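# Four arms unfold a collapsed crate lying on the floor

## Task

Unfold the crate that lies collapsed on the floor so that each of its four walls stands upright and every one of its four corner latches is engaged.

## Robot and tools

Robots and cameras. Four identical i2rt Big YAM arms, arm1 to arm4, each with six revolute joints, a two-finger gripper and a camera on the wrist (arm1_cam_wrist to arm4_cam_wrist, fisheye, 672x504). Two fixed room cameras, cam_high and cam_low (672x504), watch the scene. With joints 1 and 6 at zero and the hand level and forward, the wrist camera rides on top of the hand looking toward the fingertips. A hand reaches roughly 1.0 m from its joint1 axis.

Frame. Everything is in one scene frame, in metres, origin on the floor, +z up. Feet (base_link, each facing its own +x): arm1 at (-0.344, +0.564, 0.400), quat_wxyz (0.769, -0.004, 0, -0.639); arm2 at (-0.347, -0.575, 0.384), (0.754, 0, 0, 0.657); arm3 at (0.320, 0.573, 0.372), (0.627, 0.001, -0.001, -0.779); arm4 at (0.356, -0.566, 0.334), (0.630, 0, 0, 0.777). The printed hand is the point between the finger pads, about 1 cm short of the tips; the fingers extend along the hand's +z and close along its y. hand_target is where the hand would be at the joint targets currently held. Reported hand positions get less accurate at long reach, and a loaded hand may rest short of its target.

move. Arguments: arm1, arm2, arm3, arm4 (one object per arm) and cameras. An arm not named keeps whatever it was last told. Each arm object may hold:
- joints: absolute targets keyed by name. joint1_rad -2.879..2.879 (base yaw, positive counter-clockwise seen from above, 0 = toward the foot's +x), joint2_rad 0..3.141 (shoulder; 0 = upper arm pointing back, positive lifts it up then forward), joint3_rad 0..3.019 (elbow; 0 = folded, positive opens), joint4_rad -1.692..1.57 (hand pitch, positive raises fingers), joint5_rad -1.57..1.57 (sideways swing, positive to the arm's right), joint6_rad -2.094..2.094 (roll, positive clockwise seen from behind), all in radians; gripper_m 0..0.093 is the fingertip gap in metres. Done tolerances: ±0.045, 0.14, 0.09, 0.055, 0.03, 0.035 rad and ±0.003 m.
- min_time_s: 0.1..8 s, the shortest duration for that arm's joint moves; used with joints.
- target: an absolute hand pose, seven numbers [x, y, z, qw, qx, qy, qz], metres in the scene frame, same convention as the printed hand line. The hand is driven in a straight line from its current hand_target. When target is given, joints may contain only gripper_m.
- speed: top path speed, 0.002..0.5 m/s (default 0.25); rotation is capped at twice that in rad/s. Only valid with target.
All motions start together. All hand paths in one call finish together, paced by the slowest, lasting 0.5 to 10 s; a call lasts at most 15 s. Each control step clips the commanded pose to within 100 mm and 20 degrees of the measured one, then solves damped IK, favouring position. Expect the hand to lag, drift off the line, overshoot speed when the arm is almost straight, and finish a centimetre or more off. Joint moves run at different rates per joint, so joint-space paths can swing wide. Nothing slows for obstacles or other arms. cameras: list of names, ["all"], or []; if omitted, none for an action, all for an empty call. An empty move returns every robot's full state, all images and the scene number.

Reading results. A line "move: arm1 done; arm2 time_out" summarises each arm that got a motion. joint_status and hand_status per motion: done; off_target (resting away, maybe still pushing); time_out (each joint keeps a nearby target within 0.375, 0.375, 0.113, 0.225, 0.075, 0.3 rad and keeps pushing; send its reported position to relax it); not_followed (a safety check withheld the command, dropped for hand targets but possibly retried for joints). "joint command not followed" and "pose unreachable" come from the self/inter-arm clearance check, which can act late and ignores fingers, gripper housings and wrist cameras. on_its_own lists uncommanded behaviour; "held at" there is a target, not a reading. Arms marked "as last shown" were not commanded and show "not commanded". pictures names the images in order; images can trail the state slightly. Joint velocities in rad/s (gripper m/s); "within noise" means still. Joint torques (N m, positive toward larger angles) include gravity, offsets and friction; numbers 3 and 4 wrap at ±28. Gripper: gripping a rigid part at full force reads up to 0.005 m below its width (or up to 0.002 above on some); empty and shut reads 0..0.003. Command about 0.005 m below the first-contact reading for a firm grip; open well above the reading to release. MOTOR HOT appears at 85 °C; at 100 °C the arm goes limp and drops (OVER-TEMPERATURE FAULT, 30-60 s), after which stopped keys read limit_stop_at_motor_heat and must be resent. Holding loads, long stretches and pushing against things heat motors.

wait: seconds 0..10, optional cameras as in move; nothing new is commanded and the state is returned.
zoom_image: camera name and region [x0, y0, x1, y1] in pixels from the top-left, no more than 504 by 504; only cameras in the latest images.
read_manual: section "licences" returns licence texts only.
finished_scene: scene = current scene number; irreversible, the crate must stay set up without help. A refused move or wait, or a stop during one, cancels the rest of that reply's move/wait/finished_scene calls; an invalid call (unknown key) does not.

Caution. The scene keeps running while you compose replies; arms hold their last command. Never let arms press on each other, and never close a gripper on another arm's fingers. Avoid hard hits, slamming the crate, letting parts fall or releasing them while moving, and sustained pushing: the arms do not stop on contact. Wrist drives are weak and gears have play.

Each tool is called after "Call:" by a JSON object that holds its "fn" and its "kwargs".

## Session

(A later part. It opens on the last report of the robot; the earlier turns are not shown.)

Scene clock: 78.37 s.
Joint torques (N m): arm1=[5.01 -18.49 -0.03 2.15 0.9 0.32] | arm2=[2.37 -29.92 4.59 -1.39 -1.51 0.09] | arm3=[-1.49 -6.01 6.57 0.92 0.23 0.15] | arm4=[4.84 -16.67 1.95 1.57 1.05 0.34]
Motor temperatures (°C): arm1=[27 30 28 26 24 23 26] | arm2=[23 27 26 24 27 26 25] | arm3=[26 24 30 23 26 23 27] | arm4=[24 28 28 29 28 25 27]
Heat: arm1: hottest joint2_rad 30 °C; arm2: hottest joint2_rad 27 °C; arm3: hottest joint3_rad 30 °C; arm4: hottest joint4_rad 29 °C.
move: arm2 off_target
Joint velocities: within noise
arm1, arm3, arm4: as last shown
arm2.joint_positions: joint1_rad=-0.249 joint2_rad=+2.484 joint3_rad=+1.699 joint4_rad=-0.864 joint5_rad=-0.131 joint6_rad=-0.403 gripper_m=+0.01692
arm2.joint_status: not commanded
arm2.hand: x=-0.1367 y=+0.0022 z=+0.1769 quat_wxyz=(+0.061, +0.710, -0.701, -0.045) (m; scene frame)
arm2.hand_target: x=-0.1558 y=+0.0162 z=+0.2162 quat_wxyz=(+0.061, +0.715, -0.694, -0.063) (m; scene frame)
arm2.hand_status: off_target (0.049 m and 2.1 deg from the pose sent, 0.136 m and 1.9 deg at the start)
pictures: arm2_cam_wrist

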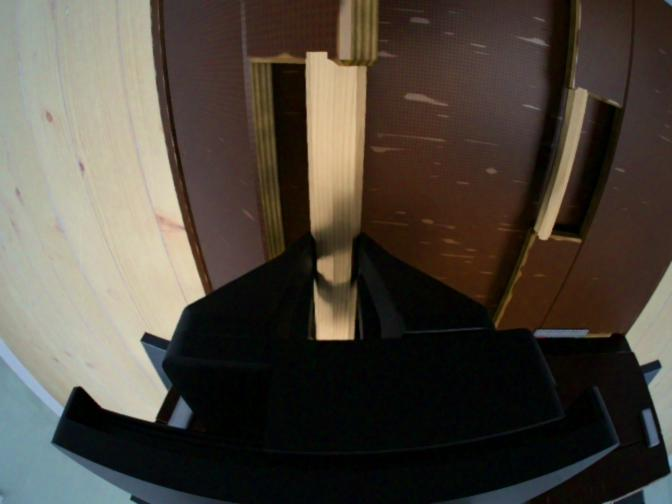

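Call:
{"fn": "move", "kwargs": {"arm2": {"target": [-0.222, 0.015, 0.243, 0.0609, 0.7130, -0.6957, -0.0624], "speed": 0.14}, "arm3": {"target": [0.12, 0.12, 0.30, 0, 0.7071, 0.7071, 0], "speed": 0.3}}}

Call:
{"fn": "move", "kwargs": {"arm2": {"target": [-0.275, 0.014, 0.243, 0.0609, 0.7130, -0.6957, -0.0624], "speed": 0.14}, "arm3": {"target": [0.030, -0.005, 0.15, 0, 0.7071, 0.7071, 0], "speed": 0.25}, "cameras": ["arm2_cam_wrist", "arm3_cam_wrist"]}}

Scene clock: 82.77 s.
Joint torques (N m): arm1=[4.54 -18.2 -0.02 2.11 0.91 0.32] | arm2=[4.37 -26.52 4.86 -0.36 -1.65 0.28] | arm3=[-1.55 -12.75 7.54 0.51 0.06 -0.02] | arm4=[4.89 -16.62 1.96 1.58 1.05 0.33]
Motor temperatures (°C): arm1=[27 30 28 26 24 23 26] | arm2=[23 27 26 24 28 26 25] | arm3=[26 25 30 23 25 23 27] | arm4=[24 28 28 29 28 25 27]
Heat: arm1: hottest joint2_rad 30 °C; arm2: hottest joint5_rad 28 °C; arm3: hottest joint3_rad 30 °C; arm4: hottest joint4_rad 29 °C.
move: arm2 off_target; arm3 off_target
Joint velocities: within noise
arm1, arm4: as last shown
arm2.joint_positions: joint1_rad=-0.171 joint2_rad=+2.364 joint3_rad=+1.596 joint4_rad=-0.864 joint5_rad=-0.131 joint6_rad=-0.314 gripper_m=+0.01666
arm2.joint_status: not commanded
arm2.hand: x=-0.1870 y=+0.0026 z=+0.2206 quat_wxyz=(+0.057, +0.706, -0.704, -0.044) (m; scene frame)
arm2.hand_target: x=-0.2203 y=+0.0148 z=+0.2418 quat_wxyz=(+0.061, +0.713, -0.696, -0.061) (m; scene frame)
arm2.hand_status: off_target (0.043 m and 2.5 deg from the pose sent, 0.109 m and 2.1 deg at the start)
arm3.joint_positions: joint1_rad=-0.190 joint2_rad=+1.940 joint3_rad=+1.116 joint4_rad=-0.765 joint5_rad=+0.000 joint6_rad=-0.402 gripper_m=+0.05013
arm3.joint_status: not commanded
arm3.hand: x=+0.1320 y=+0.1355 z=+0.3020 quat_wxyz=(+0.002, -0.708, -0.706, -0.009) (m; scene frame)
arm3.hand_target: x=+0.1205 y=+0.1226 z=+0.2996 quat_wxyz=(-0.001, -0.709, -0.705, -0.001) (m; scene frame)
arm3.hand_status: off_target (0.020 m and 1.1 deg from the pose sent, 0.269 m and 0.7 deg at the start)
pictures: none

Scene clock: 84.63 s.
Joint torques (N m): arm1=[4.31 -18.96 -0.01 2.1 0.93 0.32] | arm2=[5.77 -23.36 4.9 0.47 -1.86 0.29] | arm3=[-1.2 -18.2 8.05 -0.24 0.13 -0.02] | arm4=[4.84 -16.67 1.95 1.57 1.05 0.34]
Motor temperatures (°C): arm1=[27 30 28 26 24 23 26] | arm2=[23 27 26 24 28 26 25] | arm3=[26 25 31 23 25 23 27] | arm4=[24 28 27 29 28 25 27]
Heat: arm1: hottest joint2_rad 30 °C; arm2: hottest joint5_rad 28 °C; arm3: hottest joint3_rad 31 °C; arm4: hottest joint4_rad 29 °C.
move: arm2 off_target; arm3 off_target
Joint velocities: within noise
arm1, arm4: as last shown
arm2.joint_positions: joint1_rad=-0.103 joint2_rad=+2.302 joint3_rad=+1.538 joint4_rad=-0.854 joint5_rad=-0.130 joint6_rad=-0.231 gripper_m=+0.01665
arm2.joint_status: not commanded
arm2.hand: x=-0.2283 y=+0.0029 z=+0.2411 quat_wxyz=(+0.053, +0.701, -0.709, -0.043) (m; scene frame)
arm2.hand_target: x=-0.2731 y=+0.0108 z=+0.2438 quat_wxyz=(+0.064, +0.713, -0.696, -0.059) (m; scene frame)
arm2.hand_status: off_target (0.048 m and 3.2 deg from the pose sent, 0.092 m and 2.5 deg at the start)
arm3.joint_positions: joint1_rad=-0.241 joint2_rad=+2.496 joint3_rad=+1.722 joint4_rad=-0.790 joint5_rad=+0.000 joint6_rad=-0.456 gripper_m=+0.05013
arm3.joint_status: not commanded
arm3.hand: x=+0.0386 y=-0.0007 z=+0.1595 quat_wxyz=(-0.002, -0.707, -0.707, +0.002) (m; scene frame)
arm3.hand_target: x=+0.0303 y=-0.0032 z=+0.1490 quat_wxyz=(-0.001, -0.707, -0.707, +0.000) (m; scene frame)
arm3.hand_status: off_target (0.013 m and 0.3 deg from the pose sent, 0.231 m and 1.1 deg at the start)
pictures: arm2_cam_wrist, arm3_cam_wrist

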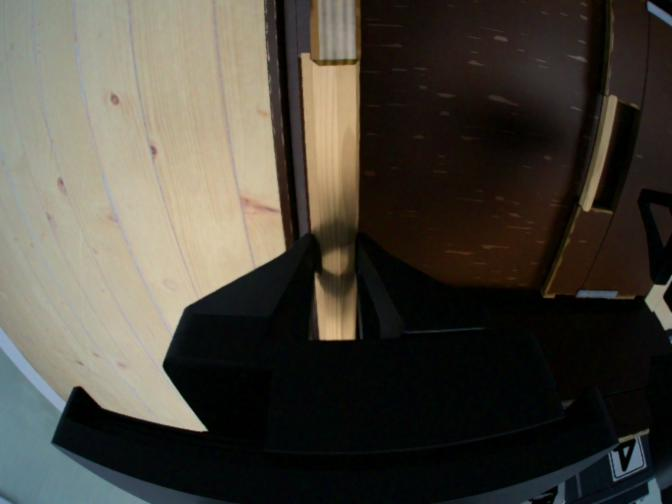

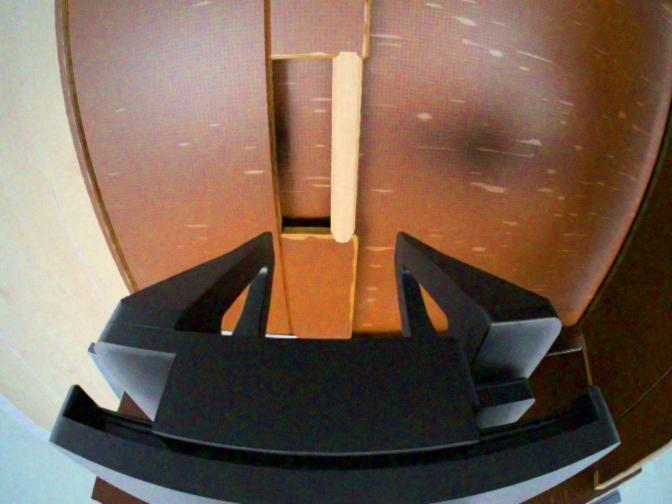

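Call:
{"fn": "move", "kwargs": {"arm2": {"target": [-0.312, 0.014, 0.232, 0.0609, 0.7130, -0.6957, -0.0624], "speed": 0.1}, "arm3": {"target": [0.025, -0.003, 0.024, 0, 0.7071, 0.7071, 0], "speed": 0.18}}}

Call:
{"fn": "move", "kwargs": {"arm2": {"target": [-0.345, 0.014, 0.228, 0.0609, 0.7130, -0.6957, -0.0624], "speed": 0.08}, "arm3": {"joints": {"gripper_m": 0.011}}, "cameras": ["arm2_cam_wrist", "arm3_cam_wrist", "cam_high"]}}

Scene clock: 90.20 s.
Joint torques (N m): arm1=[4.31 -17.49 -0.01 2.26 0.91 0.33] | arm2=[7.3 -20.54 5.04 1.58 -2.31 0.36] | arm3=[-1.49 -18.2 7.06 0.64 0.15 0] | arm4=[4.84 -16.67 1.95 1.57 1.05 0.33]
Motor temperatures (°C): arm1=[27 30 28 26 24 23 26] | arm2=[23 27 26 24 28 26 25] | arm3=[26 26 31 23 25 23 27] | arm4=[24 28 27 29 28 25 28]
Heat: arm1: hottest joint2_rad 30 °C; arm2: hottest joint5_rad 28 °C; arm3: hottest joint3_rad 31 °C; arm4: hottest joint4_rad 29 °C.
move: arm2 off_target; arm3 off_target
Joint velocities: within noise
arm1: as last shown
arm2.joint_positions: joint1_rad=-0.059 joint2_rad=+2.275 joint3_rad=+1.506 joint4_rad=-0.834 joint5_rad=-0.121 joint6_rad=-0.177 gripper_m=+0.01665
arm2.joint_status: not commanded
arm2.hand: x=-0.2534 y=+0.0029 z=+0.2469 quat_wxyz=(+0.047, +0.699, -0.713, -0.040) (m; scene frame)
arm2.hand_target: x=-0.3097 y=+0.0097 z=+0.2331 quat_wxyz=(+0.062, +0.714, -0.695, -0.060) (m; scene frame)
arm2.hand_status: off_target (0.061 m and 3.9 deg from the pose sent, 0.085 m and 3.2 deg at the start)
arm3.joint_positions: joint1_rad=-0.244 joint2_rad=+2.759 joint3_rad=+1.885 joint4_rad=-0.699 joint5_rad=+0.002 joint6_rad=-0.465 gripper_m=+0.05011
arm3.joint_status: not commanded
arm3.hand: x=+0.0356 y=-0.0024 z=+0.0386 quat_wxyz=(+0.000, -0.705, -0.709, -0.002) (m; scene frame)
arm3.hand_target: x=+0.0260 y=-0.0013 z=+0.0248 quat_wxyz=(+0.000, -0.707, -0.707, +0.000) (m; scene frame)
arm3.hand_status: off_target (0.018 m and 0.4 deg from the pose sent, 0.136 m and 0.3 deg at the start)
arm4.joint_positions: joint1_rad=+0.850 joint2_rad=+2.128 joint3_rad=+0.863 joint4_rad=+0.388 joint5_rad=+0.899 joint6_rad=-0.820 gripper_m=+0.01640
arm4.joint_status: not commanded
arm4.hand: x=-0.0226 y=-0.1962 z=+0.2460 quat_wxyz=(-0.511, +0.860, -0.017, +0.012) (m; scene frame)
arm4.hand_target: x=-0.0253 y=-0.2151 z=+0.2479 quat_wxyz=(-0.516, +0.857, -0.007, +0.008) (m; scene frame)
arm4.hand_status: not commanded
pictures: none

Scene clock: 91.43 s.
Joint torques (N m): arm1=[4.31 -17.9 -0.03 2.19 0.89 0.37] | arm2=[5.77 -18.73 6.09 1.74 -2.42 0.29] | arm3=[-1.08 -18.14 7.12 0.49 0.06 -0.04] | arm4=[4.84 -16.67 1.95 1.55 1.05 0.34]
Motor temperatures (°C): arm1=[27 30 28 26 24 23 26] | arm2=[23 27 26 24 29 26 25] | arm3=[26 26 31 23 25 23 27] | arm4=[24 28 27 29 28 25 28]
Heat: arm1: hottest joint2_rad 30 °C; arm2: hottest joint5_rad 29 °C; arm3: hottest joint3_rad 31 °C; arm4: hottest joint4_rad 29 °C.
move: arm2 off_target; arm3 off_target
Joint velocities: within noise
arm1, arm4: as last shown
arm2.joint_positions: joint1_rad=+0.015 joint2_rad=+2.256 joint3_rad=+1.476 joint4_rad=-0.812 joint5_rad=-0.116 joint6_rad=-0.111 gripper_m=+0.01665
arm2.joint_status: not commanded
arm2.hand: x=-0.2959 y=+0.0037 z=+0.2501 quat_wxyz=(+0.044, +0.702, -0.710, -0.039) (m; scene frame)
arm2.hand_target: x=-0.3428 y=+0.0105 z=+0.2301 quat_wxyz=(+0.060, +0.713, -0.695, -0.060) (m; scene frame)
arm2.hand_status: off_target (0.055 m and 3.9 deg from the pose sent, 0.094 m and 3.9 deg at the start)
arm3.joint_positions: joint1_rad=-0.247 joint2_rad=+2.760 joint3_rad=+1.886 joint4_rad=-0.696 joint5_rad=+0.002 joint6_rad=-0.464 gripper_m=+0.01696
arm3.joint_status: gripper_m off_target (ended at +0.01699, target +0.01100)
arm3.hand: x=+0.0335 y=-0.0023 z=+0.0380 quat_wxyz=(+0.000, -0.707, -0.708, -0.001) (m; scene frame)
arm3.hand_target: x=+0.0274 y=-0.0024 z=+0.0242 quat_wxyz=(-0.001, -0.706, -0.708, +0.001) (m; scene frame)
arm3.hand_status: not commanded
pictures: arm2_cam_wrist, arm3_cam_wrist, cam_high

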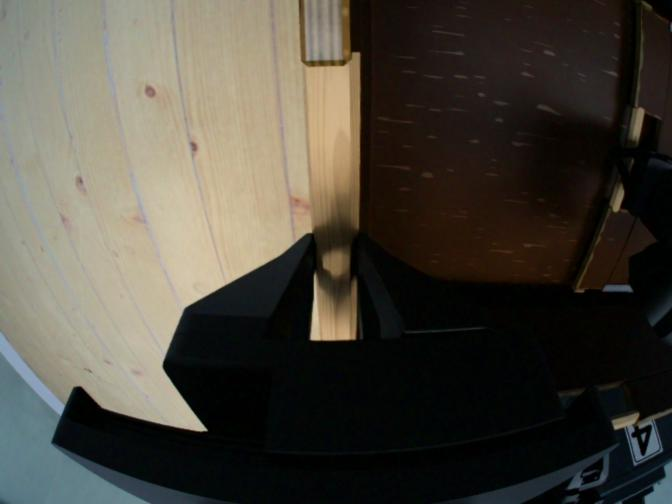

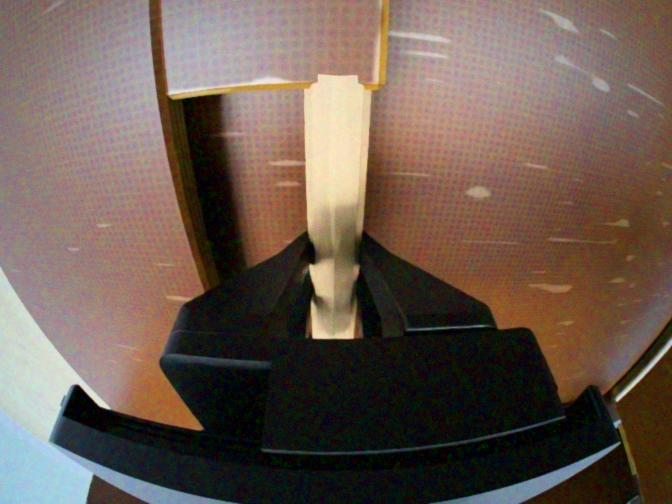

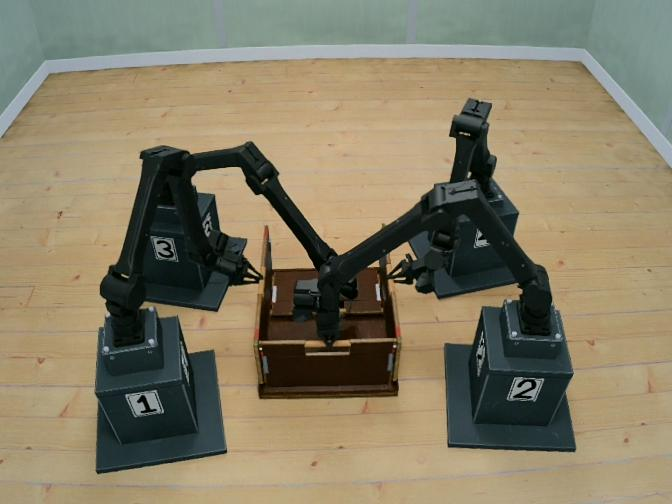

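Call:
{"fn": "zoom_image", "kwargs": {"camera": "cam_high", "region": [240, 300, 290, 410]}}

Call:
{"fn": "zoom_image", "kwargs": {"camera": "cam_high", "region": [365, 300, 415, 410]}}

Scaled by 4.582 from the camera's 672x504 image, which has a finer 960x720 frame.

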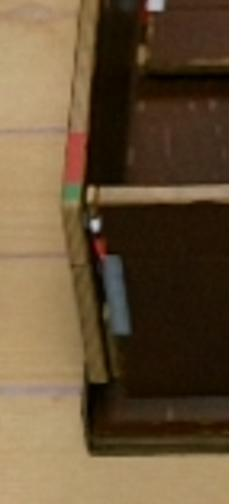

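Scaled by 4.582 from the camera's 672x504 image, which has a finer 960x720 frame.

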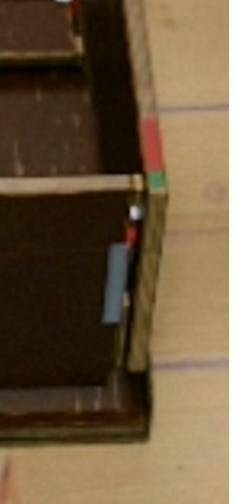

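Call:
{"fn": "move", "kwargs": {"arm3": {"target": [0.062, -0.005, 0.135, 0.0308, 0.7064, 0.7064, 0.0308], "speed": 0.14}}}

Call:
{"fn": "move", "kwargs": {"arm3": {"target": [0.113, -0.005, 0.208, 0.0617, 0.7044, 0.7044, 0.0617], "speed": 0.14}, "cameras": ["arm3_cam_wrist"]}}

Call:
{"fn": "move", "kwargs": {"arm3": {"target": [0.165, -0.004, 0.236, 0.0617, 0.7044, 0.7044, 0.0617], "speed": 0.14}}}

Call:
{"fn": "move", "kwargs": {"arm3": {"target": [0.217, -0.003, 0.241, 0.0617, 0.7044, 0.7044, 0.0617], "speed": 0.14}, "cameras": ["arm3_cam_wrist"]}}

Scene clock: 97.20 s.
Joint torques (N m): arm1=[4.01 -18.2 0.08 2.11 0.88 0.33] | arm2=[5.71 -18.67 6.11 1.73 -2.42 0.29] | arm3=[1.03 -24.12 3.36 -1.24 -0.73 0.17] | arm4=[4.84 -16.67 1.95 1.58 1.05 0.33]
Motor temperatures (°C): arm1=[27 30 28 26 24 23 26] | arm2=[23 27 26 24 30 26 25] | arm3=[26 26 30 23 26 23 27] | arm4=[24 28 27 29 28 25 28]
Heat: arm1: hottest joint2_rad 30 °C; arm2: hottest joint5_rad 30 °C; arm3: hottest joint3_rad 30 °C; arm4: hottest joint4_rad 29 °C.
move: arm3 off_target
Joint velocities: within noise
arm1.joint_positions: joint1_rad=+0.895 joint2_rad=+2.301 joint3_rad=+0.792 joint4_rad=+0.577 joint5_rad=+0.936 joint6_rad=-0.759 gripper_m=+0.01651
arm1.joint_status: not commanded
arm1.hand: x=-0.0112 y=+0.2254 z=+0.2435 quat_wxyz=(+0.026, -0.026, -0.857, +0.514) (m; scene frame)
arm1.hand_target: x=-0.0007 y=+0.2465 z=+0.2436 quat_wxyz=(+0.011, -0.012, -0.857, +0.516) (m; scene frame)
arm1.hand_status: not commanded
arm2, arm4: as last shown
arm3.joint_positions: joint1_rad=-0.247 joint2_rad=+2.607 joint3_rad=+1.788 joint4_rad=-0.774 joint5_rad=-0.052 joint6_rad=-0.458 gripper_m=+0.01643
arm3.joint_status: not commanded
arm3.hand: x=+0.0444 y=-0.0009 z=+0.1090 quat_wxyz=(-0.022, -0.709, -0.705, -0.020) (m; scene frame)
arm3.hand_target: x=+0.0585 y=-0.0063 z=+0.1337 quat_wxyz=(-0.030, -0.705, -0.708, -0.028) (m; scene frame)
arm3.hand_status: off_target (0.032 m and 1.6 deg from the pose sent, 0.101 m and 4.9 deg at the start)
pictures: none

Scene clock: 98.57 s.
Joint torques (N m): arm1=[4.6 -18.37 0.03 2.14 0.88 0.33] | arm2=[5.77 -18.67 6.11 1.73 -2.42 0.29] | arm3=[2.26 -23.41 3.63 -1.74 -1.52 0.26] | arm4=[4.84 -16.67 1.95 1.57 1.05 0.33]
Motor temperatures (°C): arm1=[27 30 28 26 24 23 26] | arm2=[24 27 26 24 30 26 25] | arm3=[26 26 30 23 26 23 27] | arm4=[24 28 27 29 28 25 28]
Heat: arm1: hottest joint2_rad 30 °C; arm2: hottest joint5_rad 30 °C; arm3: hottest joint3_rad 30 °C; arm4: hottest joint4_rad 29 °C.
move: arm3 off_target
Joint velocities: within noise
arm1, arm2, arm4: as last shown
arm3.joint_positions: joint1_rad=-0.208 joint2_rad=+2.450 joint3_rad=+1.690 joint4_rad=-0.859 joint5_rad=-0.115 joint6_rad=-0.421 gripper_m=+0.01642
arm3.joint_status: not commanded
arm3.hand: x=+0.0829 y=-0.0010 z=+0.1805 quat_wxyz=(-0.046, -0.708, -0.704, -0.044) (m; scene frame)
arm3.hand_target: x=+0.1116 y=-0.0066 z=+0.2067 quat_wxyz=(-0.061, -0.703, -0.706, -0.060) (m; scene frame)
arm3.hand_status: off_target (0.041 m and 2.7 deg from the pose sent, 0.121 m and 6.6 deg at the start)
pictures: arm3_cam_wrist

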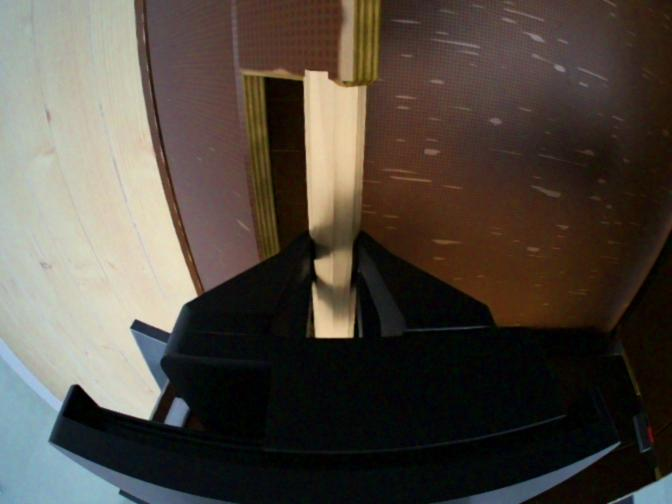

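Scene clock: 99.67 s.
Joint torques (N m): arm1=[4.6 -18.49 -0.03 2.06 0.89 0.33] | arm2=[5.71 -18.67 6.12 1.74 -2.42 0.29] | arm3=[2.43 -20.78 3.93 -0.54 -1.42 0.33] | arm4=[4.84 -16.67 1.95 1.58 1.05 0.33]
Motor temperatures (°C): arm1=[27 30 28 26 24 23 26] | arm2=[24 27 26 24 30 26 25] | arm3=[26 26 30 23 26 23 27] | arm4=[24 28 27 29 28 25 28]
Heat: arm1: hottest joint2_rad 30 °C; arm2: hottest joint5_rad 30 °C; arm3: hottest joint3_rad 30 °C; arm4: hottest joint4_rad 29 °C.
move: arm3 off_target
Joint velocities: within noise
arm1, arm2, arm4: as last shown
arm3.joint_positions: joint1_rad=-0.138 joint2_rad=+2.332 joint3_rad=+1.595 joint4_rad=-0.876 joint5_rad=-0.124 joint6_rad=-0.347 gripper_m=+0.01625
arm3.joint_status: not commanded
arm3.hand: x=+0.1313 y=-0.0009 z=+0.2253 quat_wxyz=(-0.048, -0.709, -0.702, -0.046) (m; scene frame)
arm3.hand_target: x=+0.1634 y=-0.0039 z=+0.2353 quat_wxyz=(-0.061, -0.704, -0.705, -0.062) (m; scene frame)
arm3.hand_status: off_target (0.035 m and 2.4 deg from the pose sent, 0.099 m and 2.7 deg at the start)
pictures: none

Scene clock: 100.77 s.
Joint torques (N m): arm1=[4.01 -17.9 -0.05 2.25 0.88 0.35] | arm2=[5.77 -18.67 6.09 1.74 -2.42 0.29] | arm3=[4.72 -18.61 3.67 0.43 -1.46 0.41] | arm4=[4.84 -16.67 1.95 1.57 1.05 0.34]
Motor temperatures (°C): arm1=[27 30 28 26 24 23 26] | arm2=[24 27 26 24 30 26 25] | arm3=[26 27 30 23 26 23 27] | arm4=[24 28 27 29 28 25 28]
Heat: arm1: hottest joint2_rad 30 °C; arm2: hottest joint5_rad 30 °C; arm3: hottest joint3_rad 30 °C; arm4: hottest joint4_rad 29 °C.
move: arm3 off_target
Joint velocities: within noise
arm1, arm2, arm4: as last shown
arm3.joint_positions: joint1_rad=-0.078 joint2_rad=+2.266 joint3_rad=+1.532 joint4_rad=-0.860 joint5_rad=-0.124 joint6_rad=-0.274 gripper_m=+0.01622
arm3.joint_status: not commanded
arm3.hand: x=+0.1689 y=-0.0013 z=+0.2461 quat_wxyz=(-0.050, -0.713, -0.698, -0.041) (m; scene frame)
arm3.hand_target: x=+0.2144 y=-0.0020 z=+0.2417 quat_wxyz=(-0.060, -0.705, -0.704, -0.061) (m; scene frame)
arm3.hand_status: off_target (0.048 m and 3.0 deg from the pose sent, 0.087 m and 2.4 deg at the start)
pictures: arm3_cam_wrist

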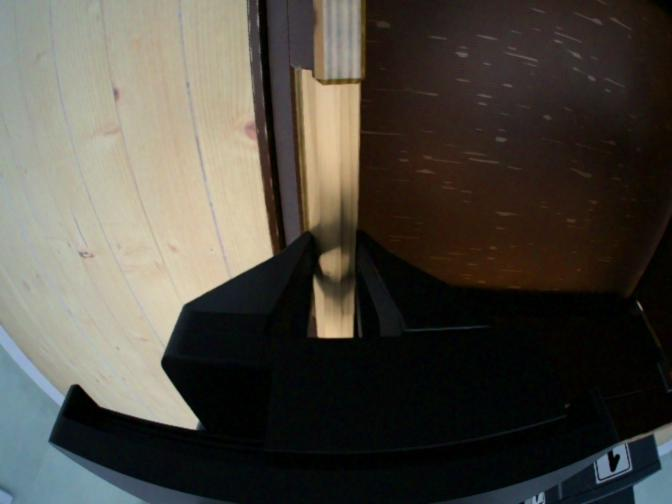

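Call:
{"fn": "move", "kwargs": {"arm3": {"target": [0.267, -0.002, 0.231, 0.0617, 0.7044, 0.7044, 0.0617], "speed": 0.1}}}

Call:
{"fn": "move", "kwargs": {"arm3": {"target": [0.312, 0.0, 0.227, 0.0617, 0.7044, 0.7044, 0.0617], "speed": 0.08}, "cameras": ["arm3_cam_wrist", "cam_high"]}}

Call:
{"fn": "zoom_image", "kwargs": {"camera": "cam_high", "region": [240, 200, 420, 300]}}

Scene clock: 103.77 s.
Joint torques (N m): arm1=[4.01 -18.2 -0.09 2.18 0.9 0.36] | arm2=[5.71 -18.61 6.11 1.74 -2.42 0.29] | arm3=[5.48 -15.68 3.84 1.62 -1.79 0.44] | arm4=[4.84 -16.67 1.95 1.58 1.05 0.33]
Motor temperatures (°C): arm1=[27 30 28 26 24 23 26] | arm2=[24 27 26 24 30 26 25] | arm3=[26 27 30 23 27 23 27] | arm4=[24 28 27 29 28 25 28]
Heat: arm1: hottest joint2_rad 30 °C; arm2: hottest joint5_rad 30 °C; arm3: hottest joint3_rad 30 °C; arm4: hottest joint4_rad 29 °C.
move: arm3 off_target
Joint velocities: within noise
arm1, arm2, arm4: as last shown
arm3.joint_positions: joint1_rad=-0.008 joint2_rad=+2.219 joint3_rad=+1.480 joint4_rad=-0.840 joint5_rad=-0.116 joint6_rad=-0.192 gripper_m=+0.01622
arm3.joint_status: not commanded
arm3.hand: x=+0.2106 y=-0.0011 z=+0.2584 quat_wxyz=(-0.047, -0.717, -0.695, -0.036) (m; scene frame)
arm3.hand_target: x=+0.2641 y=+0.0043 z=+0.2330 quat_wxyz=(-0.056, -0.704, -0.705, -0.066) (m; scene frame)
arm3.hand_status: off_target (0.063 m and 3.8 deg from the pose sent, 0.099 m and 3.0 deg at the start)
pictures: none

Scene clock: 105.03 s.
Joint torques (N m): arm1=[4.48 -18.26 0.06 2.06 0.87 0.3] | arm2=[5.77 -18.67 6.11 1.74 -2.42 0.28] | arm3=[5.54 -14.21 4.15 2.25 -2.28 0.46] | arm4=[4.84 -16.67 1.95 1.58 1.05 0.33]
Motor temperatures (°C): arm1=[27 30 28 26 24 23 26] | arm2=[24 27 26 24 31 26 25] | arm3=[26 27 30 23 27 23 28] | arm4=[24 28 27 29 28 25 28]
Heat: arm1: hottest joint2_rad 30 °C; arm2: hottest joint5_rad 31 °C; arm3: hottest joint3_rad 30 °C; arm4: hottest joint4_rad 29 °C.
move: arm3 off_target
Joint velocities: within noise
arm1.joint_positions: joint1_rad=+0.895 joint2_rad=+2.301 joint3_rad=+0.793 joint4_rad=+0.577 joint5_rad=+0.936 joint6_rad=-0.759 gripper_m=+0.01651
arm1.joint_status: not commanded
arm1.hand: x=-0.0104 y=+0.2250 z=+0.2437 quat_wxyz=(+0.026, -0.026, -0.857, +0.514) (m; scene frame)
arm1.hand_target: x=+0.0001 y=+0.2461 z=+0.2438 quat_wxyz=(+0.010, -0.012, -0.856, +0.516) (m; scene frame)
arm1.hand_status: not commanded
arm2, arm4: as last shown
arm2.joint_positions: joint1_rad=+0.015 joint2_rad=+2.256 joint3_rad=+1.476 joint4_rad=-0.812 joint5_rad=-0.116 joint6_rad=-0.110 gripper_m=+0.01665
arm2.hand_target: x=-0.3428 y=+0.0105 z=+0.2301 quat_wxyz=(+0.060, +0.713, -0.696, -0.060) (m; scene frame)
arm3.joint_positions: joint1_rad=+0.069 joint2_rad=+2.191 joint3_rad=+1.441 joint4_rad=-0.810 joint5_rad=-0.104 joint6_rad=-0.111 gripper_m=+0.01622
arm3.joint_status: not commanded
arm3.hand: x=+0.2536 y=-0.0024 z=+0.2630 quat_wxyz=(-0.046, -0.718, -0.694, -0.028) (m; scene frame)
arm3.hand_target: x=+0.3084 y=+0.0044 z=+0.2308 quat_wxyz=(-0.059, -0.705, -0.704, -0.062) (m; scene frame)
arm3.hand_status: off_target (0.069 m and 4.7 deg from the pose sent, 0.106 m and 3.8 deg at the start)
pictures: arm3_cam_wrist, cam_high

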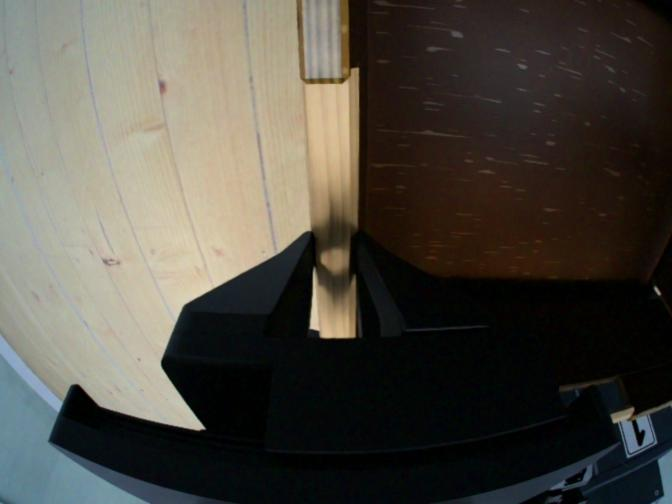

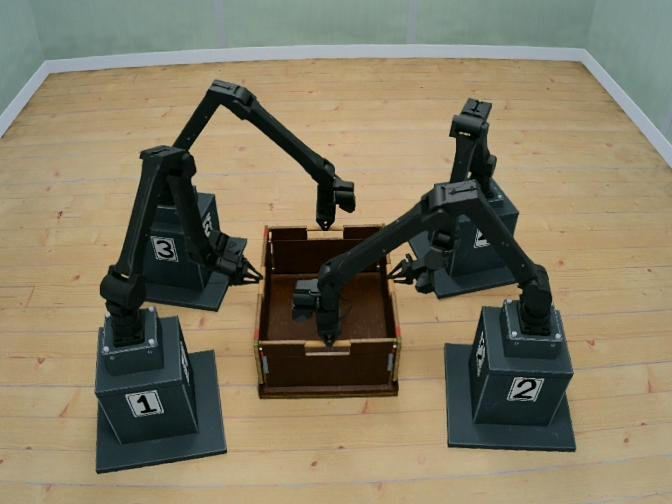

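Scaled by 2.800 from the camera's 672x504 image, which has a finer 960x720 frame.

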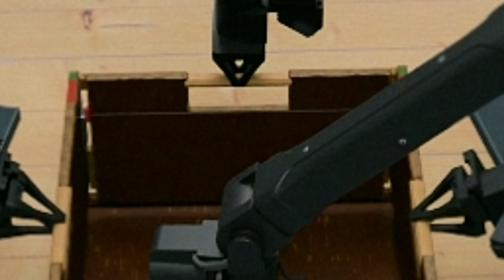

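Call:
{"fn": "zoom_image", "kwargs": {"camera": "cam_high", "region": [255, 215, 300, 255]}}

Call:
{"fn": "zoom_image", "kwargs": {"camera": "cam_high", "region": [355, 215, 400, 255]}}

Scaled by 11.200 from the camera's 672x504 image, which has a finer 960x720 frame.

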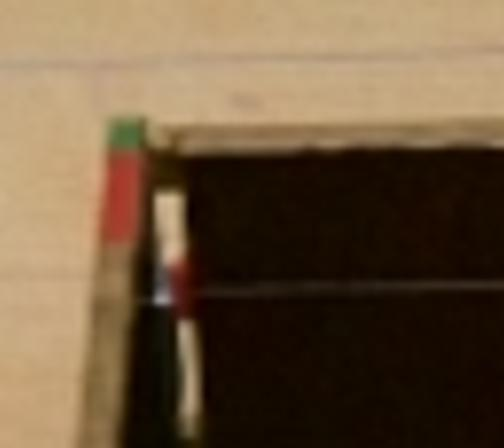

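Scaled by 11.200 from the camera's 672x504 image, which has a finer 960x720 frame.

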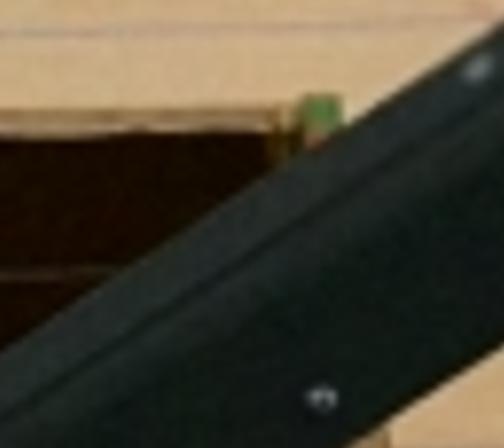

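Call:
{"fn": "move", "kwargs": {"arm3": {"target": [0.222, -0.001, 0.250, 0.0617, 0.7044, 0.7044, 0.0617], "speed": 0.12}, "arm2": {"target": [-0.262, 0.012, 0.240, 0.0609, 0.7130, -0.6957, -0.0624], "speed": 0.12}, "cameras": ["cam_high", "cam_low", "arm3_cam_wrist", "arm2_cam_wrist"]}}

Scene clock: 109.60 s.
Joint torques (N m): arm1=[4.84 -18.26 -0.01 2.03 0.9 0.35] | arm2=[-3.19 -19.37 8.02 0.28 -0.11 -0.51] | arm3=[-3.37 -14.97 7.68 -0.31 -0.25 -0.34] | arm4=[4.84 -16.67 1.95 1.57 1.05 0.34]
Motor temperatures (°C): arm1=[27 30 28 26 24 23 26] | arm2=[24 27 26 24 31 26 25] | arm3=[26 27 30 23 28 23 28] | arm4=[24 28 27 29 29 25 28]
Heat: arm1: hottest joint2_rad 30 °C; arm2: hottest joint5_rad 31 °C; arm3: hottest joint3_rad 30 °C; arm4: hottest joint4_rad 29 °C.
move: arm2 off_target; arm3 off_target
Joint velocities: within noise
arm1: as last shown
arm2.joint_positions: joint1_rad=-0.011 joint2_rad=+2.265 joint3_rad=+1.492 joint4_rad=-0.835 joint5_rad=-0.179 joint6_rad=-0.171 gripper_m=+0.01665
arm2.joint_status: not commanded
arm2.hand: x=-0.2916 y=+0.0036 z=+0.2508 quat_wxyz=(+0.067, +0.711, -0.697, -0.061) (m; scene frame)
arm2.hand_target: x=-0.2694 y=+0.0117 z=+0.2410 quat_wxyz=(+0.063, +0.713, -0.695, -0.065) (m; scene frame)
arm2.hand_status: off_target (0.033 m and 0.7 deg from the pose sent, 0.036 m and 4.0 deg at the start)
arm3.joint_positions: joint1_rad=+0.043 joint2_rad=+2.200 joint3_rad=+1.455 joint4_rad=-0.833 joint5_rad=-0.164 joint6_rad=-0.175 gripper_m=+0.01622
arm3.joint_status: not commanded
arm3.hand: x=+0.2489 y=-0.0013 z=+0.2631 quat_wxyz=(-0.066, -0.704, -0.705, -0.051) (m; scene frame)
arm3.hand_target: x=+0.2291 y=-0.0019 z=+0.2495 quat_wxyz=(-0.064, -0.704, -0.705, -0.060) (m; scene frame)
arm3.hand_status: off_target (0.030 m and 1.3 deg from the pose sent, 0.034 m and 4.7 deg at the start)
arm4.joint_positions: joint1_rad=+0.850 joint2_rad=+2.128 joint3_rad=+0.863 joint4_rad=+0.388 joint5_rad=+0.899 joint6_rad=-0.820 gripper_m=+0.01640
arm4.joint_status: not commanded
arm4.hand: x=-0.0226 y=-0.1962 z=+0.2460 quat_wxyz=(-0.511, +0.860, -0.017, +0.012) (m; scene frame)
arm4.hand_target: x=-0.0254 y=-0.2151 z=+0.2479 quat_wxyz=(-0.516, +0.857, -0.007, +0.008) (m; scene frame)
arm4.hand_status: not commanded
pictures: arm2_cam_wrist, arm3_cam_wrist, cam_high, cam_low

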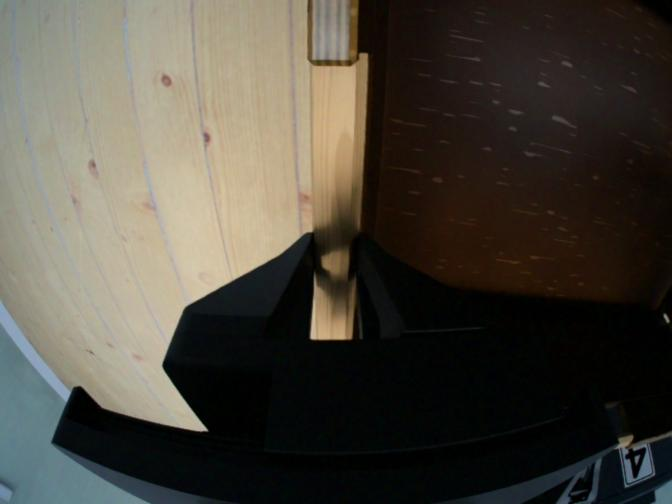

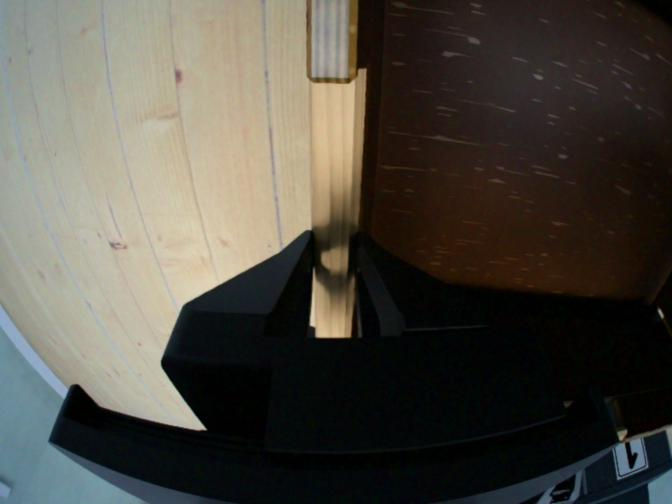

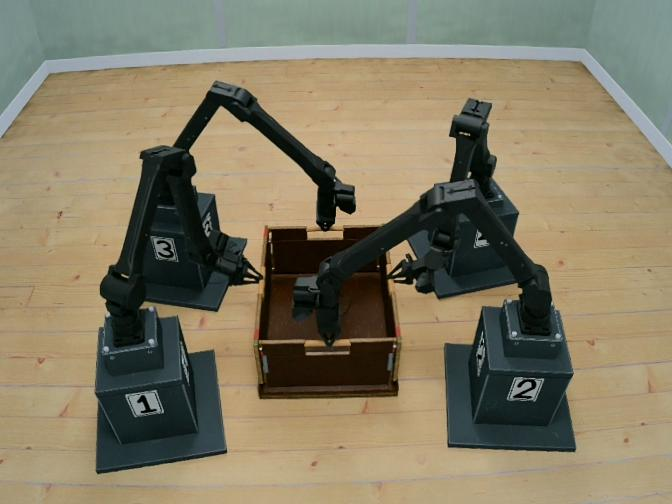

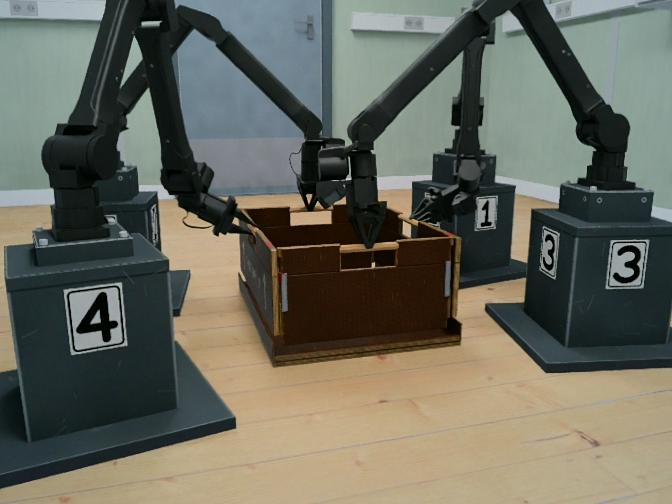

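Call:
{"fn": "move", "kwargs": {"arm1": {"target": [-0.0095, 0.229, 0.2437, -0.009, 0.015, 0.8572, -0.515], "speed": 0.1}, "arm2": {"target": [-0.289, 0.008, 0.247, 0.0609, 0.7130, -0.6957, -0.0624], "speed": 0.1}, "arm3": {"target": [0.247, -0.001, 0.258, 0.0617, 0.7044, 0.7044, 0.0617], "speed": 0.1}, "arm4": {"target": [-0.023, -0.200, 0.246, -0.515, 0.8572, -0.011, 0.0068], "speed": 0.1}}}

Call:
{"fn": "move", "kwargs": {"arm1": {"joints": {"gripper_m": 0.045}}, "arm2": {"joints": {"gripper_m": 0.045}}, "arm3": {"joints": {"gripper_m": 0.045}}, "arm4": {"joints": {"gripper_m": 0.045}}}}

Call:
{"fn": "move", "kwargs": {"arm1": {"target": [-0.0065, 0.315, 0.290, -0.009, 0.015, 0.8572, -0.515], "speed": 0.2}, "arm2": {"target": [-0.270, 0.006, 0.360, 0.0609, 0.7130, -0.6957, -0.0624], "speed": 0.2}, "arm3": {"target": [0.230, -0.001, 0.370, 0.0617, 0.7044, 0.7044, 0.0617], "speed": 0.2}, "arm4": {"target": [-0.023, -0.292, 0.292, -0.515, 0.8572, -0.011, 0.0068], "speed": 0.2}, "cameras": ["all"]}}

Scene clock: 115.07 s.
Joint torques (N m): arm1=[0.44 -17.73 0.24 2.61 0.38 0.07] | arm2=[-0.5 -21.6 5.78 0.72 0.02 -0.16] | arm3=[-1.32 -16.79 6.74 -0.57 -0.21 0.01] | arm4=[2.32 -15.91 3.15 2 0.32 0.08]
Motor temperatures (°C): arm1=[27 30 28 26 24 23 26] | arm2=[24 27 27 24 30 26 25] | arm3=[26 26 30 23 28 23 28] | arm4=[24 28 27 29 29 25 28]
Heat: arm1: hottest joint2_rad 30 °C; arm2: hottest joint5_rad 30 °C; arm3: hottest joint3_rad 30 °C; arm4: hottest joint4_rad 29 °C.
move: arm1 done; arm2 done; arm3 done; arm4 done
Joint velocities: within noise
arm1.joint_positions: joint1_rad=+0.889 joint2_rad=+2.306 joint3_rad=+0.778 joint4_rad=+0.632 joint5_rad=+0.915 joint6_rad=-0.788 gripper_m=+0.01651
arm1.joint_status: not commanded
arm1.hand: x=-0.0112 y=+0.2248 z=+0.2434 quat_wxyz=(+0.015, -0.020, -0.857, +0.514) (m; scene frame)
arm1.hand_target: x=-0.0108 y=+0.2296 z=+0.2431 quat_wxyz=(+0.010, -0.015, -0.857, +0.514) (m; scene frame)
arm1.hand_status: done (0.005 m and 0.9 deg from the pose sent, 0.004 m and 2.3 deg at the start)
arm2.joint_positions: joint1_rad=-0.008 joint2_rad=+2.265 joint3_rad=+1.492 joint4_rad=-0.835 joint5_rad=-0.173 joint6_rad=-0.167 gripper_m=+0.01665
arm2.joint_status: not commanded
arm2.hand: x=-0.2923 y=+0.0036 z=+0.2506 quat_wxyz=(+0.065, +0.711, -0.698, -0.059) (m; scene frame)
arm2.hand_target: x=-0.2887 y=+0.0078 z=+0.2469 quat_wxyz=(+0.060, +0.713, -0.696, -0.061) (m; scene frame)
arm2.hand_status: done (0.007 m and 0.7 deg from the pose sent, 0.006 m and 0.7 deg at the start)
arm3.joint_positions: joint1_rad=+0.043 joint2_rad=+2.200 joint3_rad=+1.455 joint4_rad=-0.833 joint5_rad=-0.164 joint6_rad=-0.174 gripper_m=+0.01622
arm3.joint_status: not commanded
arm3.hand: x=+0.2489 y=-0.0013 z=+0.2631 quat_wxyz=(-0.066, -0.704, -0.705, -0.051) (m; scene frame)
arm3.hand_target: x=+0.2470 y=-0.0010 z=+0.2581 quat_wxyz=(-0.062, -0.704, -0.705, -0.061) (m; scene frame)
arm3.hand_status: done (0.005 m and 1.3 deg from the pose sent, 0.005 m and 1.3 deg at the start)
arm4.joint_positions: joint1_rad=+0.850 joint2_rad=+2.131 joint3_rad=+0.860 joint4_rad=+0.406 joint5_rad=+0.899 joint6_rad=-0.828 gripper_m=+0.01640
arm4.joint_status: not commanded
arm4.hand: x=-0.0229 y=-0.1961 z=+0.2459 quat_wxyz=(-0.513, +0.858, -0.016, +0.009) (m; scene frame)
arm4.hand_target: x=-0.0228 y=-0.2004 z=+0.2460 quat_wxyz=(-0.515, +0.857, -0.010, +0.007) (m; scene frame)
arm4.hand_status: done (0.004 m and 0.7 deg from the pose sent, 0.004 m and 1.0 deg at the start)
pictures: none

Scene clock: 115.77 s.
Joint torques (N m): arm1=[0.79 -17.61 0.58 2.22 0.4 0.07] | arm2=[-0.91 -21.6 5.81 0.66 -0.02 -0.14] | arm3=[-1.26 -16.73 6.76 -0.14 -0.12 -0.01] | arm4=[1.96 -15.74 3.43 1.84 0.32 0.08]
Motor temperatures (°C): arm1=[27 30 28 26 24 23 26] | arm2=[24 27 27 24 30 26 25] | arm3=[26 26 30 23 28 23 28] | arm4=[24 28 27 29 29 25 28]
Heat: arm1: hottest joint2_rad 30 °C; arm2: hottest joint5_rad 30 °C; arm3: hottest joint3_rad 30 °C; arm4: hottest joint4_rad 29 °C.
move: arm1 done; arm2 done; arm3 done; arm4 done
Joint velocities: within noise
arm1.joint_positions: joint1_rad=+0.901 joint2_rad=+2.304 joint3_rad=+0.773 joint4_rad=+0.637 joint5_rad=+0.913 joint6_rad=-0.788 gripper_m=+0.04493
arm1.joint_status: all done
arm1.hand: x=-0.0080 y=+0.2296 z=+0.2438 quat_wxyz=(+0.010, -0.015, -0.858, +0.514) (m; scene frame)
arm1.hand_target: x=-0.0069 y=+0.2325 z=+0.2436 quat_wxyz=(+0.007, -0.011, -0.857, +0.514) (m; scene frame)
arm1.hand_status: not commanded
arm2.joint_positions: joint1_rad=-0.019 joint2_rad=+2.266 joint3_rad=+1.492 joint4_rad=-0.834 joint5_rad=-0.171 joint6_rad=-0.167 gripper_m=+0.04486
arm2.joint_status: all done
arm2.hand: x=-0.2858 y=+0.0029 z=+0.2497 quat_wxyz=(+0.065, +0.707, -0.701, -0.058) (m; scene frame)
arm2.hand_target: x=-0.2825 y=+0.0069 z=+0.2464 quat_wxyz=(+0.060, +0.709, -0.700, -0.060) (m; scene frame)
arm2.hand_status: not commanded
arm3.joint_positions: joint1_rad=+0.034 joint2_rad=+2.200 joint3_rad=+1.455 joint4_rad=-0.853 joint5_rad=-0.166 joint6_rad=-0.174 gripper_m=+0.04486
arm3.joint_status: all done
arm3.hand: x=+0.2447 y=+0.0041 z=+0.2633 quat_wxyz=(-0.061, -0.708, -0.701, -0.059) (m; scene frame)
arm3.hand_target: x=+0.2423 y=+0.0015 z=+0.2582 quat_wxyz=(-0.060, -0.708, -0.701, -0.064) (m; scene frame)
arm3.hand_status: not commanded
arm4.joint_positions: joint1_rad=+0.860 joint2_rad=+2.130 joint3_rad=+0.857 joint4_rad=+0.410 joint5_rad=+0.899 joint6_rad=-0.828 gripper_m=+0.04492
arm4.joint_status: all done
arm4.hand: x=-0.0256 y=-0.1999 z=+0.2463 quat_wxyz=(-0.513, +0.858, -0.013, +0.006) (m; scene frame)
arm4.hand_target: x=-0.0257 y=-0.2035 z=+0.2460 quat_wxyz=(-0.515, +0.857, -0.007, +0.006) (m; scene frame)
arm4.hand_status: not commanded
pictures: none

Scene clock: 117.53 s.
Joint torques (N m): arm1=[0.67 -16.44 1.88 0.76 0.8 0.26] | arm2=[-0.79 -22.95 8.27 -0.13 -0.18 -0.15] | arm3=[-2.02 -17.26 8.96 -0.28 -0.11 -0.05] | arm4=[2.49 -14.1 4.75 0.4 0.47 0.39]
Motor temperatures (°C): arm1=[27 30 28 26 24 23 26] | arm2=[24 27 27 24 30 26 25] | arm3=[26 26 30 23 27 23 28] | arm4=[24 28 27 29 28 25 28]
Heat: arm1: hottest joint2_rad 30 °C; arm2: hottest joint5_rad 30 °C; arm3: hottest joint3_rad 30 °C; arm4: hottest joint4_rad 29 °C.
move: arm1 done; arm2 off_target; arm3 off_target; arm4 done
Joint velocities: within noise
arm1.joint_positions: joint1_rad=+1.106 joint2_rad=+2.122 joint3_rad=+0.669 joint4_rad=+0.294 joint5_rad=+1.025 joint6_rad=-0.486 gripper_m=+0.04496
arm1.joint_status: not commanded
arm1.hand: x=-0.0124 y=+0.3130 z=+0.2872 quat_wxyz=(+0.016, -0.010, -0.857, +0.514) (m; scene frame)
arm1.hand_target: x=-0.0073 y=+0.3142 z=+0.2907 quat_wxyz=(+0.010, -0.015, -0.856, +0.516) (m; scene frame)
arm1.hand_status: done (0.007 m and 1.0 deg from the pose sent, 0.097 m and 0.2 deg at the start)
arm2.joint_positions: joint1_rad=-0.037 joint2_rad=+2.111 joint3_rad=+1.499 joint4_rad=-1.032 joint5_rad=-0.171 joint6_rad=-0.200 gripper_m=+0.04489
arm2.joint_status: not commanded
arm2.hand: x=-0.2771 y=-0.0088 z=+0.3404 quat_wxyz=(+0.078, +0.711, -0.697, -0.050) (m; scene frame)
arm2.hand_target: x=-0.2702 y=+0.0066 z=+0.3605 quat_wxyz=(+0.060, +0.713, -0.695, -0.063) (m; scene frame)
arm2.hand_status: off_target (0.026 m and 2.4 deg from the pose sent, 0.112 m and 1.1 deg at the start)
arm3.joint_positions: joint1_rad=+0.022 joint2_rad=+2.055 joint3_rad=+1.496 joint4_rad=-1.075 joint5_rad=-0.166 joint6_rad=-0.200 gripper_m=+0.04490
arm3.joint_status: not commanded
arm3.hand: x=+0.2388 y=+0.0119 z=+0.3579 quat_wxyz=(-0.052, -0.704, -0.705, -0.073) (m; scene frame)
arm3.hand_target: x=+0.2292 y=-0.0013 z=+0.3700 quat_wxyz=(-0.062, -0.705, -0.704, -0.062) (m; scene frame)
arm3.hand_status: off_target (0.020 m and 1.7 deg from the pose sent, 0.108 m and 0.6 deg at the start)
arm4.joint_positions: joint1_rad=+1.047 joint2_rad=+1.946 joint3_rad=+0.757 joint4_rad=+0.104 joint5_rad=+1.013 joint6_rad=-0.571 gripper_m=+0.04495
arm4.joint_status: not commanded
arm4.hand: x=-0.0199 y=-0.2873 z=+0.2913 quat_wxyz=(-0.516, +0.857, -0.008, +0.012) (m; scene frame)
arm4.hand_target: x=-0.0208 y=-0.2890 z=+0.2926 quat_wxyz=(-0.516, +0.856, -0.013, +0.009) (m; scene frame)
arm4.hand_status: done (0.006 m and 0.7 deg from the pose sent, 0.103 m and 0.3 deg at the start)
pictures: arm1_cam_wrist, arm2_cam_wrist, arm3_cam_wrist, arm4_cam_wrist, cam_high, cam_low

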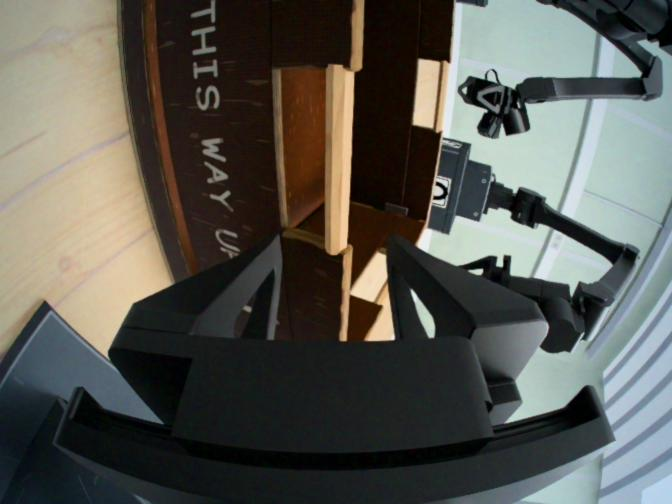

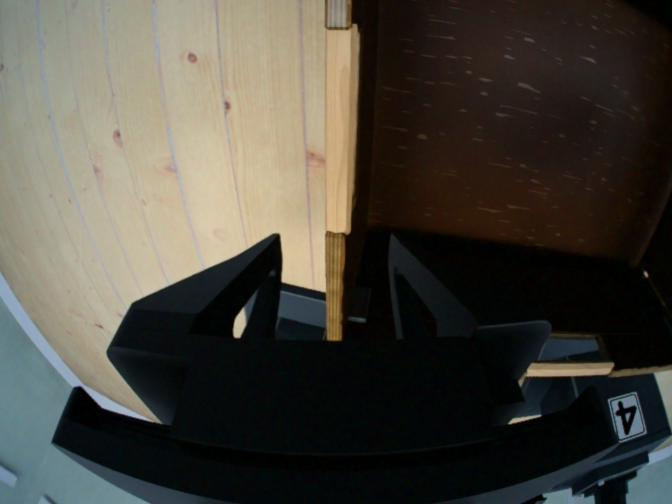

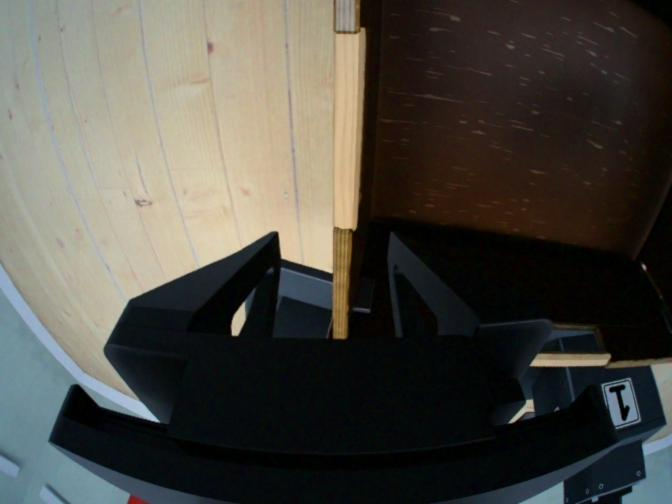

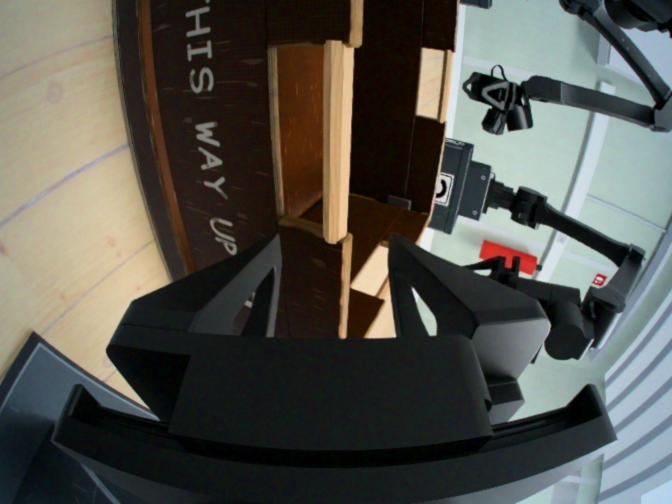

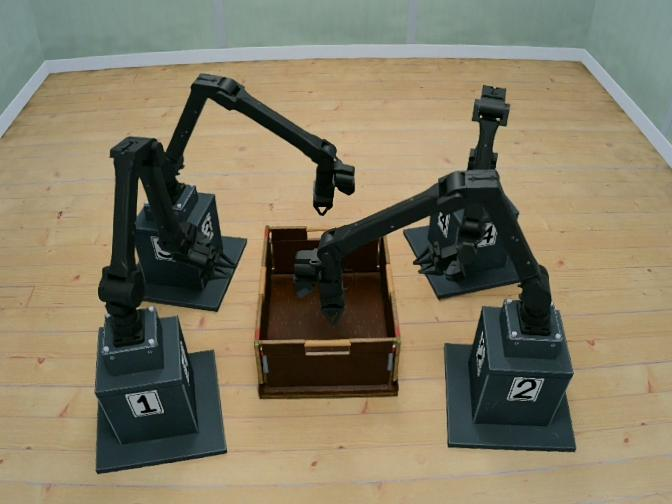

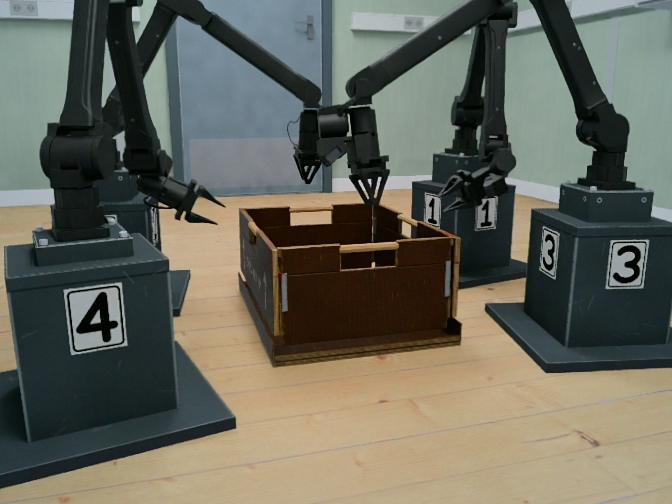

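Call:
{"fn": "zoom_image", "kwargs": {"camera": "cam_high", "region": [245, 215, 415, 405]}}

Call:
{"fn": "zoom_image", "kwargs": {"camera": "cam_low", "region": [230, 190, 470, 370]}}

Scaled by 2.653 from the camera's 672x504 image, which has a finer 960x720 frame.

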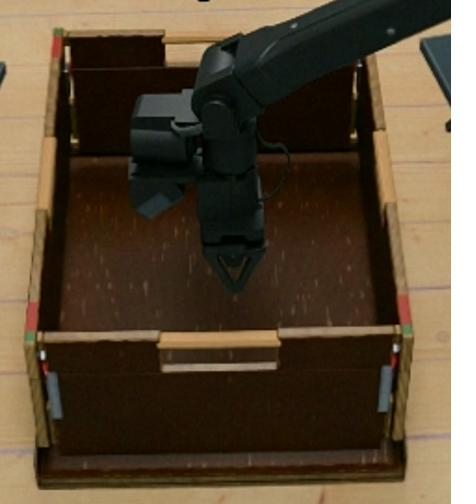

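Scaled by 2.100 from the camera's 672x504 image, which has a finer 960x720 frame.

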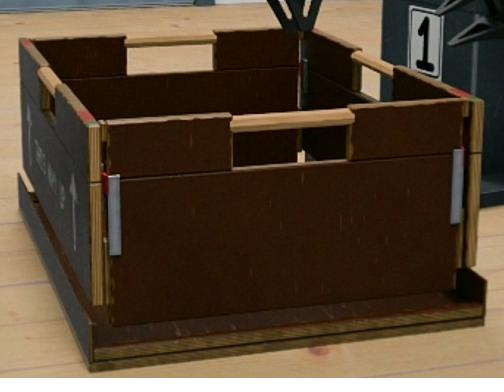

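Call:
{"fn": "finished_scene", "kwargs": {"scene": 2}}

The scene is finished: the task was done.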